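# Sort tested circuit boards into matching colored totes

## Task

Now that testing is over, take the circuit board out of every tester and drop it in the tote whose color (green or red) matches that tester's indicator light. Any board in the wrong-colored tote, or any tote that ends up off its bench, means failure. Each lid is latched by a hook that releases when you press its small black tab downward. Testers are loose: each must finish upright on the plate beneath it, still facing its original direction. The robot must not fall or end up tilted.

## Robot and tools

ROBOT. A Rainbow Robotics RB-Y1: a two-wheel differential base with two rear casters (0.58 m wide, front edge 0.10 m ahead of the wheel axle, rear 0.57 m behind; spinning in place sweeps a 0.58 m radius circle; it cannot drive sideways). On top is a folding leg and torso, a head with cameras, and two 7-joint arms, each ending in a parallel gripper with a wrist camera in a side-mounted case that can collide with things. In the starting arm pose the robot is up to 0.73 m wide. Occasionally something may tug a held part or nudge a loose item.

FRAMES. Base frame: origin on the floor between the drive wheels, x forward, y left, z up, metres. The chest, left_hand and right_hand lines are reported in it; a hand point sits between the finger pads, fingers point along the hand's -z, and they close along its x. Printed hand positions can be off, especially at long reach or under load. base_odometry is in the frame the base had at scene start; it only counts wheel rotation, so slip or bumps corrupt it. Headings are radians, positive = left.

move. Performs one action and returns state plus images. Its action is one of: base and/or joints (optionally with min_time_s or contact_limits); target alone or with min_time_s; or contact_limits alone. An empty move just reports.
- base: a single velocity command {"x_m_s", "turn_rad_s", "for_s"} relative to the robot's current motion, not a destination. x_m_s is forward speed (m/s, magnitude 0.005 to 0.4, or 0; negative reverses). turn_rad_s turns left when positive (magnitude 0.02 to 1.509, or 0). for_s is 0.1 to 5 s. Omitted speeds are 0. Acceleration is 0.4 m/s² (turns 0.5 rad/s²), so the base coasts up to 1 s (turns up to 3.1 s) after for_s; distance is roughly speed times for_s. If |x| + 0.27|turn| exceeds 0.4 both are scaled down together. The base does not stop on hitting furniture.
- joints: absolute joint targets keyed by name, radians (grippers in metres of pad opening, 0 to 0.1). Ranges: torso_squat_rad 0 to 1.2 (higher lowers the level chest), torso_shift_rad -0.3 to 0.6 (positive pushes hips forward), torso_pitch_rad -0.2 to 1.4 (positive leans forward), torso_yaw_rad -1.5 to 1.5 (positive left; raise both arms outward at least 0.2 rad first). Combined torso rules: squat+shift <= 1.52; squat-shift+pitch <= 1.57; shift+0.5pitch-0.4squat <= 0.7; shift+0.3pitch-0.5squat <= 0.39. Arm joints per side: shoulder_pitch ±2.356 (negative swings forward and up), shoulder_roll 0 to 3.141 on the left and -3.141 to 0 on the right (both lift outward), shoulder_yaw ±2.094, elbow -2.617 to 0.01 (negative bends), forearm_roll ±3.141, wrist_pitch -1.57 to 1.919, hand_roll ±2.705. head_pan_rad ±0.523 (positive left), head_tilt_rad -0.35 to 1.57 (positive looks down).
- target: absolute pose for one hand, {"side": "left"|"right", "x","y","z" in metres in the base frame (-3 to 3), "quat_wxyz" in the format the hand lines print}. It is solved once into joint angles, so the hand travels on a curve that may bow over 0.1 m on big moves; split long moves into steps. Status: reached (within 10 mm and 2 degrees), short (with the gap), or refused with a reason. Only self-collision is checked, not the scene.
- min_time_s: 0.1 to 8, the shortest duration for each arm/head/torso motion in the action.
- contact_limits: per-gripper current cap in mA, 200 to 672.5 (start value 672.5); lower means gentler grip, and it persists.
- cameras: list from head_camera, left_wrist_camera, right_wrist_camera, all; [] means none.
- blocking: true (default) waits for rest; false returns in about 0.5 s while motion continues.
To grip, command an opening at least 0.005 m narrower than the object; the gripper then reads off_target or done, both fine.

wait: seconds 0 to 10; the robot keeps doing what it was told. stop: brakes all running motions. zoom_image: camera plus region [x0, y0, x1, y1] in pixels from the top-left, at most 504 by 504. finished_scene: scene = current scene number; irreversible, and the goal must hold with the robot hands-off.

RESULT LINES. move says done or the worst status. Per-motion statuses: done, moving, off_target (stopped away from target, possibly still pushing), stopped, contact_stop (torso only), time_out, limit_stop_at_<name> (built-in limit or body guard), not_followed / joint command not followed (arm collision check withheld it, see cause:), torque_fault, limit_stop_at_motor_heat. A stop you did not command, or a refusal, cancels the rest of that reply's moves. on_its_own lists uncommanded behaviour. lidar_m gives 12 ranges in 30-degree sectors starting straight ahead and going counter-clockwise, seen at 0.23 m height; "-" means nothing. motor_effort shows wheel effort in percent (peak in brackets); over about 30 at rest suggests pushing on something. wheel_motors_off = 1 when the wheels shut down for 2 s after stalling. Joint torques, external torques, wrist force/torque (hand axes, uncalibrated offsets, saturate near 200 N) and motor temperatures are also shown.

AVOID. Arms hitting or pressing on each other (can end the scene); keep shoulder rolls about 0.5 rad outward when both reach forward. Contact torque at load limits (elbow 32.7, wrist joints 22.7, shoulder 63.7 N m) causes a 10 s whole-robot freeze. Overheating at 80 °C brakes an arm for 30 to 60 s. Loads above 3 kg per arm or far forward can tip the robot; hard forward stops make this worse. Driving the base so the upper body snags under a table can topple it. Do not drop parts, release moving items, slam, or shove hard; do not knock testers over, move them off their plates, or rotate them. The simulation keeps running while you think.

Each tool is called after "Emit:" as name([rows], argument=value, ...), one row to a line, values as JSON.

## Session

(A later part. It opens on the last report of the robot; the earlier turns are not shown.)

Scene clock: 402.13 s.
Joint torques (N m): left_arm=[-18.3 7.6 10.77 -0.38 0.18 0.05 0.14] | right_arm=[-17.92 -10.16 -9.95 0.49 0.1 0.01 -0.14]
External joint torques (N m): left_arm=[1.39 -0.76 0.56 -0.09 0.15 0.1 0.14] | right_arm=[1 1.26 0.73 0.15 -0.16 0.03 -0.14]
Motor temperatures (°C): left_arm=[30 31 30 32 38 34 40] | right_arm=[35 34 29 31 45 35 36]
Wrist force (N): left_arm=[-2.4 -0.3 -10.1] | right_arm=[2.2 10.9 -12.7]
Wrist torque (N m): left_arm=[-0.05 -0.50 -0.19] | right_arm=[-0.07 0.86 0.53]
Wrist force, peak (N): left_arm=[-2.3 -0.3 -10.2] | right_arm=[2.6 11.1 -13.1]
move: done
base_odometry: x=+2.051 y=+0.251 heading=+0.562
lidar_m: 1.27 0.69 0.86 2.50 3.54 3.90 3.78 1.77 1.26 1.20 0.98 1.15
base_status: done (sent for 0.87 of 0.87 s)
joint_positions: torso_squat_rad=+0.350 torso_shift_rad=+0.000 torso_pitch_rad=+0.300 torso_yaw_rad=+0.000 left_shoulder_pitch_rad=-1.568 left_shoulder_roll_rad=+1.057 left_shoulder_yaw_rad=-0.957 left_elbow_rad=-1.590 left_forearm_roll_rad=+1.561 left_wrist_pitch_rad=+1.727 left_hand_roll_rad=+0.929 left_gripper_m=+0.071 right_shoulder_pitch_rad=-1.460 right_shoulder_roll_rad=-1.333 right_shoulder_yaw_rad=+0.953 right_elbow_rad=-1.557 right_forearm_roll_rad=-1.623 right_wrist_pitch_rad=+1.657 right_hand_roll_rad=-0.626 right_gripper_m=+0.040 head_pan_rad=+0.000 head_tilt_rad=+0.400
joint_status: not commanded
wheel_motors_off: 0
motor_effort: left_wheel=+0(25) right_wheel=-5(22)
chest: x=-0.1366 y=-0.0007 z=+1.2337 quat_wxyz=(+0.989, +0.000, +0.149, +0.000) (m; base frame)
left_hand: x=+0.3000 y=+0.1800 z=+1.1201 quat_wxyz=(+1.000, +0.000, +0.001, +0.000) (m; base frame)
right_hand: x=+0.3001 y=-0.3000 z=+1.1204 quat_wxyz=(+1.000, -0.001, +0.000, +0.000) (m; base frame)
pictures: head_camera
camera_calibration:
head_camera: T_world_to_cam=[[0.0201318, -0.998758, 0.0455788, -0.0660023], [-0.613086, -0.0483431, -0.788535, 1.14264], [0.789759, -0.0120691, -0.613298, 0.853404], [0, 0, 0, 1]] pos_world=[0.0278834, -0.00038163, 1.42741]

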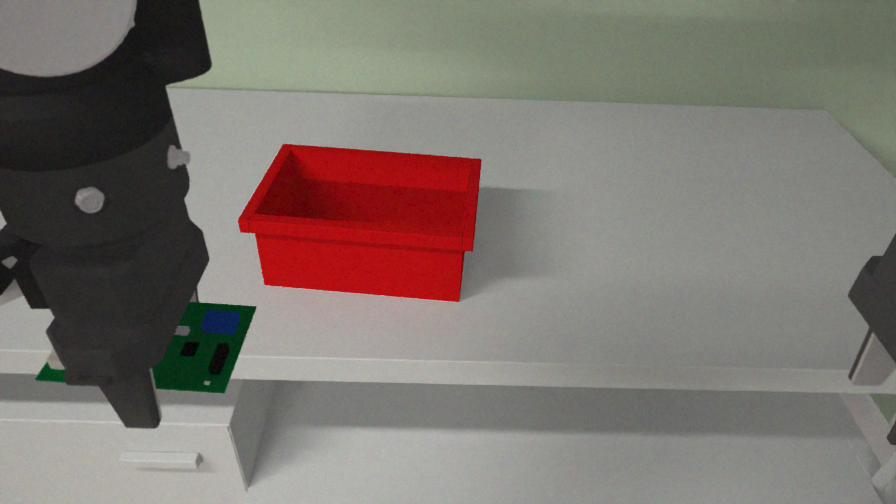

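Emit:
move(base={"x_m_s":0.2,"for_s":1.6}, joints={"head_tilt_rad":0.65}, cameras=["head_camera"])

Emit:
move(target={"side":"left","x":0.40,"y":0.10,"z":1.07,"quat_wxyz":[1,0,0,-0.025]}, cameras=["head_camera"])

Scene clock: 414.27 s.
Joint torques (N m): left_arm=[-18.41 7.7 10.68 -0.52 0.18 0.08 0.16] | right_arm=[-17.47 -10.26 -10.06 0.51 0.04 -0.04 -0.08]
External joint torques (N m): left_arm=[1.28 -0.66 0.47 -0.23 0.15 0.13 0.16] | right_arm=[1.44 1.17 0.62 0.18 -0.21 -0.02 -0.08]
Motor temperatures (°C): left_arm=[30 31 30 32 38 34 40] | right_arm=[35 34 29 31 45 35 36]
Wrist force (N): left_arm=[-2.4 -0.2 -10.1] | right_arm=[2.3 10.9 -13.0]
Wrist torque (N m): left_arm=[-0.06 -0.48 -0.20] | right_arm=[-0.06 0.86 0.53]
Wrist force, peak (N): left_arm=[-2.1 -0.2 -10.3] | right_arm=[2.3 11.0 -13.3]
move: done
base_odometry: x=+2.322 y=+0.422 heading=+0.562
lidar_m: 0.95 0.45 0.43 0.95 3.52 4.20 4.10 1.77 1.24 1.19 0.82 1.00
base_status: done (sent for 1.6 of 1.6 s)
joint_positions: torso_squat_rad=+0.350 torso_shift_rad=+0.000 torso_pitch_rad=+0.300 torso_yaw_rad=+0.000 left_shoulder_pitch_rad=-1.568 left_shoulder_roll_rad=+1.057 left_shoulder_yaw_rad=-0.957 left_elbow_rad=-1.590 left_forearm_roll_rad=+1.561 left_wrist_pitch_rad=+1.727 left_hand_roll_rad=+0.929 left_gripper_m=+0.071 right_shoulder_pitch_rad=-1.460 right_shoulder_roll_rad=-1.333 right_shoulder_yaw_rad=+0.953 right_elbow_rad=-1.557 right_forearm_roll_rad=-1.623 right_wrist_pitch_rad=+1.657 right_hand_roll_rad=-0.626 right_gripper_m=+0.040 head_pan_rad=+0.000 head_tilt_rad=+0.650
joint_status: all done
wheel_motors_off: 0
motor_effort: left_wheel=+0(24) right_wheel=-2(30)
chest: x=-0.1366 y=-0.0007 z=+1.2337 quat_wxyz=(+0.989, +0.000, +0.149, +0.000) (m; base frame)
left_hand: x=+0.3000 y=+0.1800 z=+1.1201 quat_wxyz=(+1.000, +0.000, +0.001, +0.000) (m; base frame)
right_hand: x=+0.3001 y=-0.3000 z=+1.1204 quat_wxyz=(+1.000, -0.001, +0.000, +0.000) (m; base frame)
pictures: head_camera
camera_calibration:
head_camera: T_world_to_cam=[[0.0309987, -0.998753, 0.0391313, -0.0562457], [-0.789124, -0.048483, -0.612318, 0.882818], [0.613452, -0.0118984, -0.789642, 1.0935], [0, 0, 0, 1]] pos_world=[0.0275845, -0.000362946, 1.40624]

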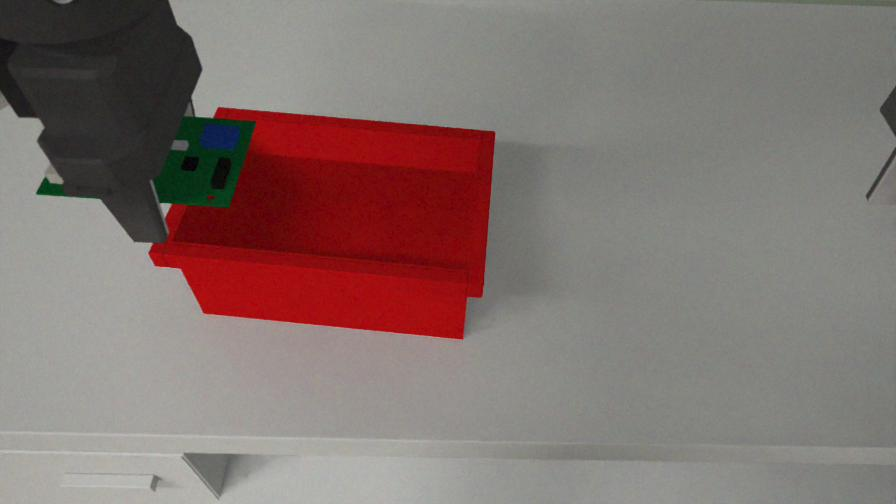

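Scene clock: 416.17 s.
Joint torques (N m): left_arm=[-23.64 8.18 4.8 -0.56 0.19 -0.15 0.34] | right_arm=[-17.8 -10.39 -10.12 0.51 0.05 -0.1 -0.14]
External joint torques (N m): left_arm=[1.34 -0.29 -0.91 1.06 0.17 -0.06 0.34] | right_arm=[1.11 1.03 0.56 0.18 -0.21 -0.08 -0.14]
Motor temperatures (°C): left_arm=[30 31 30 32 38 34 40] | right_arm=[35 34 29 31 45 35 36]
Wrist force (N): left_arm=[-2.6 -0.2 -9.8] | right_arm=[1.9 10.7 -13.0]
Wrist torque (N m): left_arm=[0.00 -0.51 -0.19] | right_arm=[-0.05 0.82 0.53]
Wrist force, peak (N): left_arm=[-2.4 -1.1 -10.5] | right_arm=[2.3 10.8 -13.5]
move: done
base_odometry: x=+2.322 y=+0.422 heading=+0.562
lidar_m: 0.94 0.45 0.43 0.95 3.52 4.20 4.10 1.75 1.25 1.19 0.83 0.99
base_status: not commanded
joint_positions: torso_squat_rad=+0.350 torso_shift_rad=+0.000 torso_pitch_rad=+0.300 torso_yaw_rad=+0.000 left_shoulder_pitch_rad=-1.759 left_shoulder_roll_rad=+0.497 left_shoulder_yaw_rad=-1.052 left_elbow_rad=-0.641 left_forearm_roll_rad=+1.390 left_wrist_pitch_rad=+1.606 left_hand_roll_rad=+0.506 left_gripper_m=+0.071 right_shoulder_pitch_rad=-1.460 right_shoulder_roll_rad=-1.333 right_shoulder_yaw_rad=+0.953 right_elbow_rad=-1.557 right_forearm_roll_rad=-1.623 right_wrist_pitch_rad=+1.657 right_hand_roll_rad=-0.626 right_gripper_m=+0.040 head_pan_rad=+0.000 head_tilt_rad=+0.650
joint_status: all done
wheel_motors_off: 0
motor_effort: left_wheel=-1(2) right_wheel=+1(2)
chest: x=-0.1366 y=-0.0007 z=+1.2337 quat_wxyz=(+0.989, +0.000, +0.149, +0.000) (m; base frame)
left_hand: x=+0.3993 y=+0.0999 z=+1.0702 quat_wxyz=(+1.000, -0.001, -0.003, -0.025) (m; base frame)
left_hand_status: reached (checked arc, planned for 1.3 s): 1 mm and 0.4 deg off.
right_hand: x=+0.3000 y=-0.3000 z=+1.1204 quat_wxyz=(+1.000, -0.001, +0.000, +0.000) (m; base frame)
pictures: head_camera
camera_calibration:
head_camera: T_world_to_cam=[[0.030975, -0.998754, 0.0391318, -0.0562538], [-0.789061, -0.0484659, -0.6124, 0.882876], [0.613533, -0.0119083, -0.789579, 1.09348], [0, 0, 0, 1]] pos_world=[0.0274967, -0.000372755, 1.40627]

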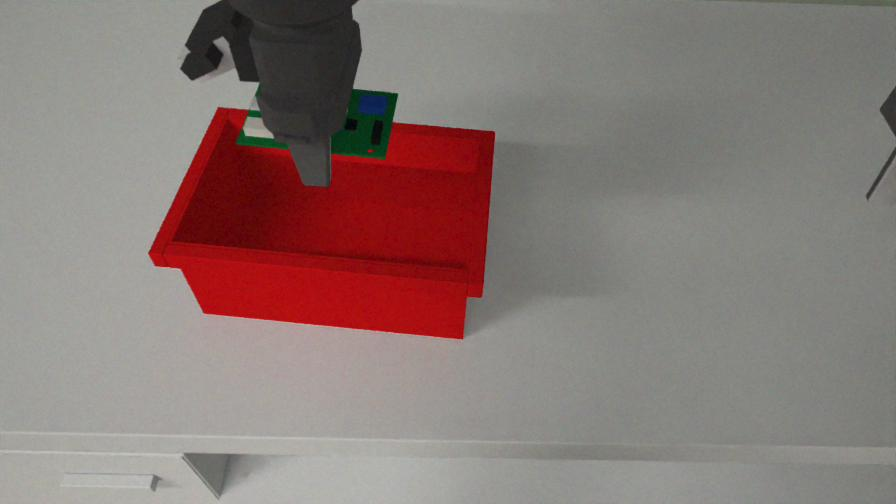

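Emit:
move(base={"x_m_s":0.03,"for_s":0.8}, cameras=[])

Emit:
move(target={"side":"left","x":0.40,"y":0.10,"z":1.04,"quat_wxyz":[1,0,0,-0.025]}, cameras=[])

Emit:
move(joints={"torso_pitch_rad":0.48}, cameras=["head_camera"])

Emit:
move(target={"side":"left","x":0.440,"y":0.10,"z":0.94,"quat_wxyz":[1,0,0,-0.025]}, min_time_s=1, cameras=["head_camera","left_wrist_camera"])

Scene clock: 427.80 s.
Joint torques (N m): left_arm=[-23.58 8.35 4.73 -0.72 0.18 -0.17 0.38] | right_arm=[-17.73 -10.13 -9.76 0.64 0.1 -0.14 -0.08]
External joint torques (N m): left_arm=[1.4 -0.13 -0.97 0.89 0.16 -0.08 0.38] | right_arm=[1.19 1.3 0.92 0.31 -0.16 -0.11 -0.08]
Motor temperatures (°C): left_arm=[30 31 29 32 38 34 40] | right_arm=[35 34 29 31 45 35 36]
Wrist force (N): left_arm=[-2.5 -0.2 -9.7] | right_arm=[2.3 11.0 -12.7]
Wrist torque (N m): left_arm=[-0.01 -0.49 -0.21] | right_arm=[-0.09 0.85 0.53]
Wrist force, peak (N): left_arm=[-2.9 -0.2 -10.4] | right_arm=[2.7 11.3 -13.2]
move: done
base_odometry: x=+2.342 y=+0.435 heading=+0.562
lidar_m: 0.92 0.45 0.41 0.94 3.52 4.22 4.11 1.75 1.24 1.18 0.82 0.96
base_status: done (sent for 0.8 of 0.8 s)
joint_positions: torso_squat_rad=+0.350 torso_shift_rad=+0.000 torso_pitch_rad=+0.300 torso_yaw_rad=+0.000 left_shoulder_pitch_rad=-1.759 left_shoulder_roll_rad=+0.497 left_shoulder_yaw_rad=-1.052 left_elbow_rad=-0.641 left_forearm_roll_rad=+1.390 left_wrist_pitch_rad=+1.606 left_hand_roll_rad=+0.506 left_gripper_m=+0.071 right_shoulder_pitch_rad=-1.460 right_shoulder_roll_rad=-1.333 right_shoulder_yaw_rad=+0.953 right_elbow_rad=-1.557 right_forearm_roll_rad=-1.623 right_wrist_pitch_rad=+1.657 right_hand_roll_rad=-0.626 right_gripper_m=+0.040 head_pan_rad=+0.000 head_tilt_rad=+0.650
joint_status: not commanded
wheel_motors_off: 0
motor_effort: left_wheel=-2(17) right_wheel=-1(19)
chest: x=-0.1366 y=-0.0007 z=+1.2337 quat_wxyz=(+0.989, +0.000, +0.149, +0.000) (m; base frame)
left_hand: x=+0.3993 y=+0.0999 z=+1.0702 quat_wxyz=(+1.000, -0.001, -0.003, -0.025) (m; base frame)
right_hand: x=+0.3000 y=-0.3000 z=+1.1204 quat_wxyz=(+1.000, -0.001, +0.000, +0.000) (m; base frame)
pictures: none
No camera images: "cameras" was empty.

Scene clock: 428.47 s.
Joint torques (N m): left_arm=[-23.81 7.25 4.67 -0.88 0.18 -0.18 -0.03] | right_arm=[-17.74 -10.11 -10.11 0.54 0.08 -0.11 -0.09]
External joint torques (N m): left_arm=[1.2 -1.12 -0.55 0.79 0.16 -0.1 -0.03] | right_arm=[1.18 1.32 0.58 0.21 -0.18 -0.09 -0.09]
Motor temperatures (°C): left_arm=[30 31 29 32 38 34 40] | right_arm=[35 34 29 31 45 35 36]
Wrist force (N): left_arm=[-2.4 -0.4 -10.1] | right_arm=[2.2 10.6 -13.3]
Wrist torque (N m): left_arm=[0.00 -0.45 -0.18] | right_arm=[-0.04 0.85 0.52]
Wrist force, peak (N): left_arm=[-2.4 -0.1 -11.4] | right_arm=[2.5 11.1 -13.4]
move: done
base_odometry: x=+2.342 y=+0.435 heading=+0.562
lidar_m: 0.93 0.45 0.41 0.94 3.52 4.22 4.12 1.75 1.24 1.18 0.82 0.98
base_status: not commanded
joint_positions: torso_squat_rad=+0.350 torso_shift_rad=+0.000 torso_pitch_rad=+0.300 torso_yaw_rad=+0.000 left_shoulder_pitch_rad=-1.722 left_shoulder_roll_rad=+0.454 left_shoulder_yaw_rad=-1.065 left_elbow_rad=-0.579 left_forearm_roll_rad=+1.376 left_wrist_pitch_rad=+1.550 left_hand_roll_rad=+0.474 left_gripper_m=+0.071 right_shoulder_pitch_rad=-1.460 right_shoulder_roll_rad=-1.333 right_shoulder_yaw_rad=+0.953 right_elbow_rad=-1.557 right_forearm_roll_rad=-1.623 right_wrist_pitch_rad=+1.657 right_hand_roll_rad=-0.626 right_gripper_m=+0.040 head_pan_rad=+0.000 head_tilt_rad=+0.650
joint_status: all done
wheel_motors_off: 0
motor_effort: left_wheel=-2(3) right_wheel=+1(1)
chest: x=-0.1366 y=-0.0007 z=+1.2337 quat_wxyz=(+0.989, +0.000, +0.149, +0.000) (m; base frame)
left_hand: x=+0.3999 y=+0.1001 z=+1.0401 quat_wxyz=(+1.000, +0.000, -0.001, -0.025) (m; base frame)
left_hand_status: reached (checked arc, planned for 0.3 s): 0 mm and 0.1 deg off.
right_hand: x=+0.3000 y=-0.3000 z=+1.1204 quat_wxyz=(+1.000, -0.001, +0.000, +0.000) (m; base frame)
pictures: none
No camera images: "cameras" was empty.

Scene clock: 429.90 s.
Joint torques (N m): left_arm=[-22.96 6.76 4.32 -1.27 0.37 0.15 0] | right_arm=[-16.84 -11.69 -9.83 -0.2 -0.13 0.31 -0.05]
External joint torques (N m): left_arm=[1.16 -0.55 -0.69 0.89 0.18 -0.07 -0.01] | right_arm=[1.15 1.25 0.6 0.18 -0.16 0.03 -0.04]
Motor temperatures (°C): left_arm=[30 31 29 32 38 34 40] | right_arm=[35 34 29 31 45 35 36]
Wrist force (N): left_arm=[-1.2 -0.1 -9.7] | right_arm=[3.3 10.8 -12.9]
Wrist torque (N m): left_arm=[-0.03 -0.41 -0.20] | right_arm=[-0.08 0.93 0.52]
Wrist force, peak (N): left_arm=[-1.0 -0.3 -10.5] | right_arm=[3.5 11.1 -13.3]
move: done
base_odometry: x=+2.342 y=+0.435 heading=+0.562
lidar_m: 0.92 0.45 0.42 0.94 3.52 4.22 4.12 1.75 1.25 1.19 0.82 0.97
base_status: not commanded
joint_positions: torso_squat_rad=+0.350 torso_shift_rad=+0.000 torso_pitch_rad=+0.480 torso_yaw_rad=+0.000 left_shoulder_pitch_rad=-1.722 left_shoulder_roll_rad=+0.454 left_shoulder_yaw_rad=-1.065 left_elbow_rad=-0.579 left_forearm_roll_rad=+1.376 left_wrist_pitch_rad=+1.550 left_hand_roll_rad=+0.474 left_gripper_m=+0.071 right_shoulder_pitch_rad=-1.460 right_shoulder_roll_rad=-1.333 right_shoulder_yaw_rad=+0.953 right_elbow_rad=-1.557 right_forearm_roll_rad=-1.623 right_wrist_pitch_rad=+1.657 right_hand_roll_rad=-0.626 right_gripper_m=+0.040 head_pan_rad=+0.000 head_tilt_rad=+0.650
joint_status: all done
wheel_motors_off: 0
motor_effort: left_wheel=-1(3) right_wheel=+0(3)
chest: x=-0.0852 y=-0.0007 z=+1.2125 quat_wxyz=(+0.971, +0.000, +0.238, +0.000) (m; base frame)
left_hand: x=+0.4080 y=+0.1001 z=+0.9260 quat_wxyz=(+0.996, -0.002, +0.089, -0.025) (m; base frame)
right_hand: x=+0.3242 y=-0.3000 z=+1.0229 quat_wxyz=(+0.996, -0.001, +0.090, +0.000) (m; base frame)
pictures: head_camera
camera_calibration:
head_camera: T_world_to_cam=[[0.0376132, -0.998749, 0.032951, -0.0489423], [-0.88595, -0.0485821, -0.46123, 0.718974], [0.462254, -0.0118446, -0.886669, 1.15006], [0, 0, 0, 1]] pos_world=[0.107195, -0.000329777, 1.35295]

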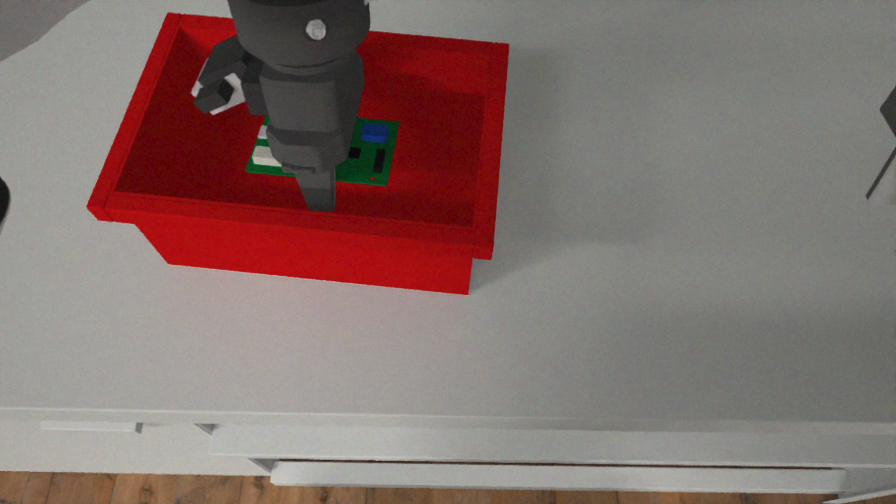

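Scene clock: 431.23 s.
Joint torques (N m): left_arm=[-21.71 7.78 5.28 -2.58 0.1 -0.32 0.36] | right_arm=[-17.03 -11.55 -9.82 -0.07 -0.17 0.28 -0.1]
External joint torques (N m): left_arm=[2.39 0.24 -1.25 -0.46 0.08 -0.25 0.36] | right_arm=[0.96 1.39 0.61 0.3 -0.21 0 -0.09]
Motor temperatures (°C): left_arm=[30 31 29 32 38 34 40] | right_arm=[35 34 29 31 45 35 36]
Wrist force (N): left_arm=[-2.3 -0.3 -9.9] | right_arm=[3.3 10.7 -12.7]
Wrist torque (N m): left_arm=[-0.02 -0.47 -0.22] | right_arm=[-0.06 0.91 0.54]
Wrist force, peak (N): left_arm=[-2.0 -0.2 -10.2] | right_arm=[3.3 10.9 -13.3]
move: done
base_odometry: x=+2.342 y=+0.435 heading=+0.562
lidar_m: 0.92 0.45 0.41 0.94 3.52 4.21 4.12 1.74 1.25 1.19 0.81 0.98
base_status: not commanded
joint_positions: torso_squat_rad=+0.350 torso_shift_rad=+0.000 torso_pitch_rad=+0.480 torso_yaw_rad=+0.000 left_shoulder_pitch_rad=-1.713 left_shoulder_roll_rad=+0.545 left_shoulder_yaw_rad=-1.081 left_elbow_rad=-0.777 left_forearm_roll_rad=+1.308 left_wrist_pitch_rad=+1.447 left_hand_roll_rad=+0.587 left_gripper_m=+0.071 right_shoulder_pitch_rad=-1.460 right_shoulder_roll_rad=-1.333 right_shoulder_yaw_rad=+0.953 right_elbow_rad=-1.557 right_forearm_roll_rad=-1.623 right_wrist_pitch_rad=+1.657 right_hand_roll_rad=-0.626 right_gripper_m=+0.040 head_pan_rad=+0.000 head_tilt_rad=+0.650
joint_status: all done
wheel_motors_off: 0
motor_effort: left_wheel=-2(3) right_wheel=+0(2)
chest: x=-0.0852 y=-0.0007 z=+1.2125 quat_wxyz=(+0.971, +0.000, +0.238, +0.000) (m; base frame)
left_hand: x=+0.4397 y=+0.0996 z=+0.9403 quat_wxyz=(+1.000, +0.000, +0.002, -0.025) (m; base frame)
left_hand_status: reached (checked arc, planned for 1.0 s): 1 mm and 0.3 deg off.
right_hand: x=+0.3242 y=-0.3000 z=+1.0229 quat_wxyz=(+0.996, -0.001, +0.090, +0.000) (m; base frame)
pictures: head_camera, left_wrist_camera
camera_calibration:
head_camera: T_world_to_cam=[[0.0376133, -0.998749, 0.0329513, -0.0489421], [-0.885947, -0.0485824, -0.461235, 0.718978], [0.462258, -0.0118446, -0.886666, 1.15006], [0, 0, 0, 1]] pos_world=[0.107191, -0.000329134, 1.35295]
left_wrist_camera: T_world_to_cam=[[0.999224, -0.0354222, -0.0172223, -0.42101], [-0.0224808, -0.87195, 0.489079, -0.32888], [-0.0323412, -0.488312, -0.87207, 0.951913], [0, 0, 0, 1]] pos_world=[0.444076, 0.163151, 0.983732]

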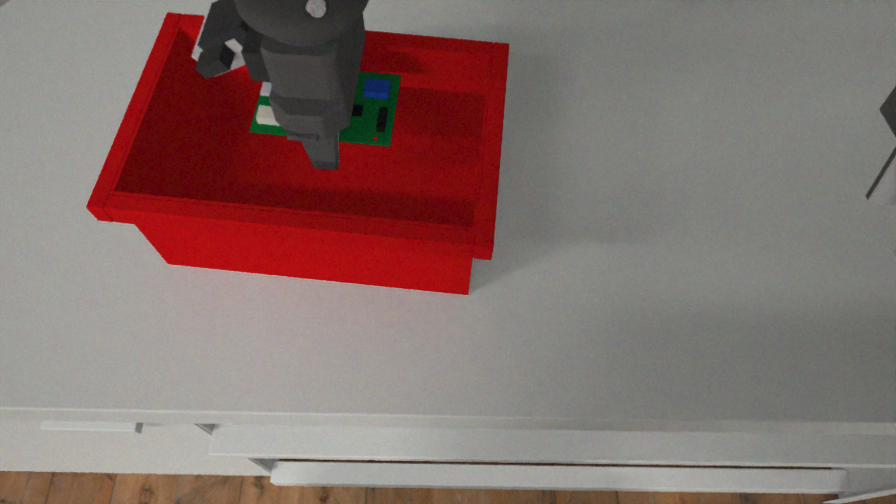

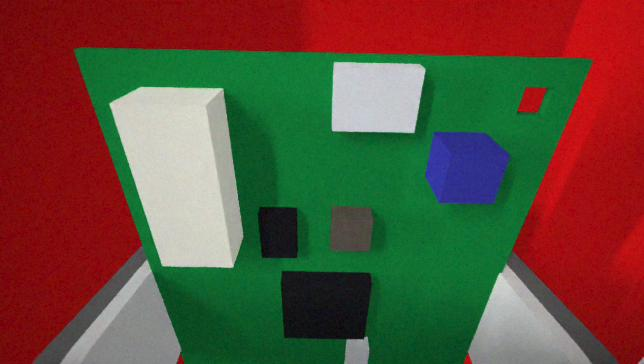

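Emit:
move(target={"side":"left","x":0.441,"y":0.10,"z":0.895,"quat_wxyz":[1,0,0,-0.025]}, min_time_s=1, cameras=[])

Emit:
move(target={"side":"left","x":0.442,"y":0.10,"z":0.875,"quat_wxyz":[1,0,0,-0.025]}, min_time_s=1, cameras=["head_camera"])

Emit:
move(target={"side":"left","x":0.442,"y":0.10,"z":0.865,"quat_wxyz":[1,0,0,-0.025]}, min_time_s=1, cameras=[])

Scene clock: 440.43 s.
Joint torques (N m): left_arm=[-22.19 5.66 4.26 -1.08 0.11 -0.35 -0.23] | right_arm=[-16.68 -11.71 -9.83 -0.19 -0.19 0.24 -0.05]
External joint torques (N m): left_arm=[1.79 -1.53 -1.07 1.04 0.09 -0.26 -0.23] | right_arm=[1.3 1.23 0.6 0.18 -0.23 -0.04 -0.04]
Motor temperatures (°C): left_arm=[31 31 29 32 38 34 40] | right_arm=[35 34 29 31 45 35 36]
Wrist force (N): left_arm=[-2.2 -0.1 -10.0] | right_arm=[3.6 10.8 -13.2]
Wrist torque (N m): left_arm=[-0.04 -0.47 -0.21] | right_arm=[-0.08 0.93 0.52]
Wrist force, peak (N): left_arm=[-2.2 -0.1 -10.3] | right_arm=[3.4 10.9 -13.4]
move: done
base_odometry: x=+2.342 y=+0.435 heading=+0.562
lidar_m: 0.92 0.45 0.41 0.94 3.53 4.22 4.12 1.75 1.25 1.19 0.82 0.97
base_status: not commanded
joint_positions: torso_squat_rad=+0.350 torso_shift_rad=+0.000 torso_pitch_rad=+0.480 torso_yaw_rad=+0.000 left_shoulder_pitch_rad=-1.668 left_shoulder_roll_rad=+0.459 left_shoulder_yaw_rad=-1.099 left_elbow_rad=-0.625 left_forearm_roll_rad=+1.282 left_wrist_pitch_rad=+1.338 left_hand_roll_rad=+0.517 left_gripper_m=+0.071 right_shoulder_pitch_rad=-1.460 right_shoulder_roll_rad=-1.333 right_shoulder_yaw_rad=+0.953 right_elbow_rad=-1.557 right_forearm_roll_rad=-1.623 right_wrist_pitch_rad=+1.657 right_hand_roll_rad=-0.626 right_gripper_m=+0.040 head_pan_rad=+0.000 head_tilt_rad=+0.650
joint_status: all done
wheel_motors_off: 0
motor_effort: left_wheel=-2(3) right_wheel=+1(3)
chest: x=-0.0852 y=-0.0007 z=+1.2125 quat_wxyz=(+0.971, +0.000, +0.238, +0.000) (m; base frame)
left_hand: x=+0.4403 y=+0.1004 z=+0.8955 quat_wxyz=(+1.000, +0.000, -0.004, -0.025) (m; base frame)
left_hand_status: reached (checked arc, planned for 1.0 s): 1 mm and 0.4 deg off.
right_hand: x=+0.3242 y=-0.3000 z=+1.0229 quat_wxyz=(+0.996, -0.001, +0.090, +0.000) (m; base frame)
pictures: none
No camera images: "cameras" was empty.

Scene clock: 441.77 s.
Joint torques (N m): left_arm=[-23.49 5.49 5.18 -0.91 0.32 -0.41 -0.13] | right_arm=[-16.92 -11.97 -10 -0.23 -0.14 0.23 -0.15]
External joint torques (N m): left_arm=[0.52 -1.44 1.3 1.09 0.31 -0.31 -0.13] | right_arm=[1.07 0.96 0.43 0.14 -0.18 -0.05 -0.14]
Motor temperatures (°C): left_arm=[31 31 29 32 38 34 40] | right_arm=[35 34 29 31 45 35 36]
Wrist force (N): left_arm=[-2.1 -0.5 -9.7] | right_arm=[3.0 11.0 -13.0]
Wrist torque (N m): left_arm=[0.01 -0.45 -0.20] | right_arm=[-0.09 0.86 0.53]
Wrist force, peak (N): left_arm=[-2.2 -0.5 -10.3] | right_arm=[3.4 11.0 -13.3]
move: done
base_odometry: x=+2.342 y=+0.435 heading=+0.562
lidar_m: 0.92 0.45 0.41 0.94 3.52 4.22 4.12 1.75 1.25 1.18 0.82 0.97
base_status: not commanded
joint_positions: torso_squat_rad=+0.350 torso_shift_rad=+0.000 torso_pitch_rad=+0.480 torso_yaw_rad=+0.000 left_shoulder_pitch_rad=-1.671 left_shoulder_roll_rad=+0.372 left_shoulder_yaw_rad=-1.096 left_elbow_rad=-0.444 left_forearm_roll_rad=+1.285 left_wrist_pitch_rad=+1.279 left_hand_roll_rad=+0.425 left_gripper_m=+0.071 right_shoulder_pitch_rad=-1.460 right_shoulder_roll_rad=-1.333 right_shoulder_yaw_rad=+0.953 right_elbow_rad=-1.557 right_forearm_roll_rad=-1.623 right_wrist_pitch_rad=+1.657 right_hand_roll_rad=-0.626 right_gripper_m=+0.040 head_pan_rad=+0.000 head_tilt_rad=+0.650
joint_status: all done
wheel_motors_off: 0
motor_effort: left_wheel=-2(3) right_wheel=+1(2)
chest: x=-0.0852 y=-0.0007 z=+1.2125 quat_wxyz=(+0.971, +0.000, +0.238, +0.000) (m; base frame)
left_hand: x=+0.4413 y=+0.1004 z=+0.8751 quat_wxyz=(+1.000, +0.000, -0.004, -0.025) (m; base frame)
left_hand_status: reached (checked arc, planned for 1.0 s): 1 mm and 0.4 deg off.
right_hand: x=+0.3242 y=-0.3000 z=+1.0229 quat_wxyz=(+0.996, -0.001, +0.090, +0.000) (m; base frame)
pictures: head_camera
camera_calibration:
head_camera: T_world_to_cam=[[0.037613, -0.998749, 0.0329517, -0.0489424], [-0.885944, -0.0485824, -0.461241, 0.718984], [0.462265, -0.0118448, -0.886663, 1.15006], [0, 0, 0, 1]] pos_world=[0.107188, -0.000328995, 1.35295]

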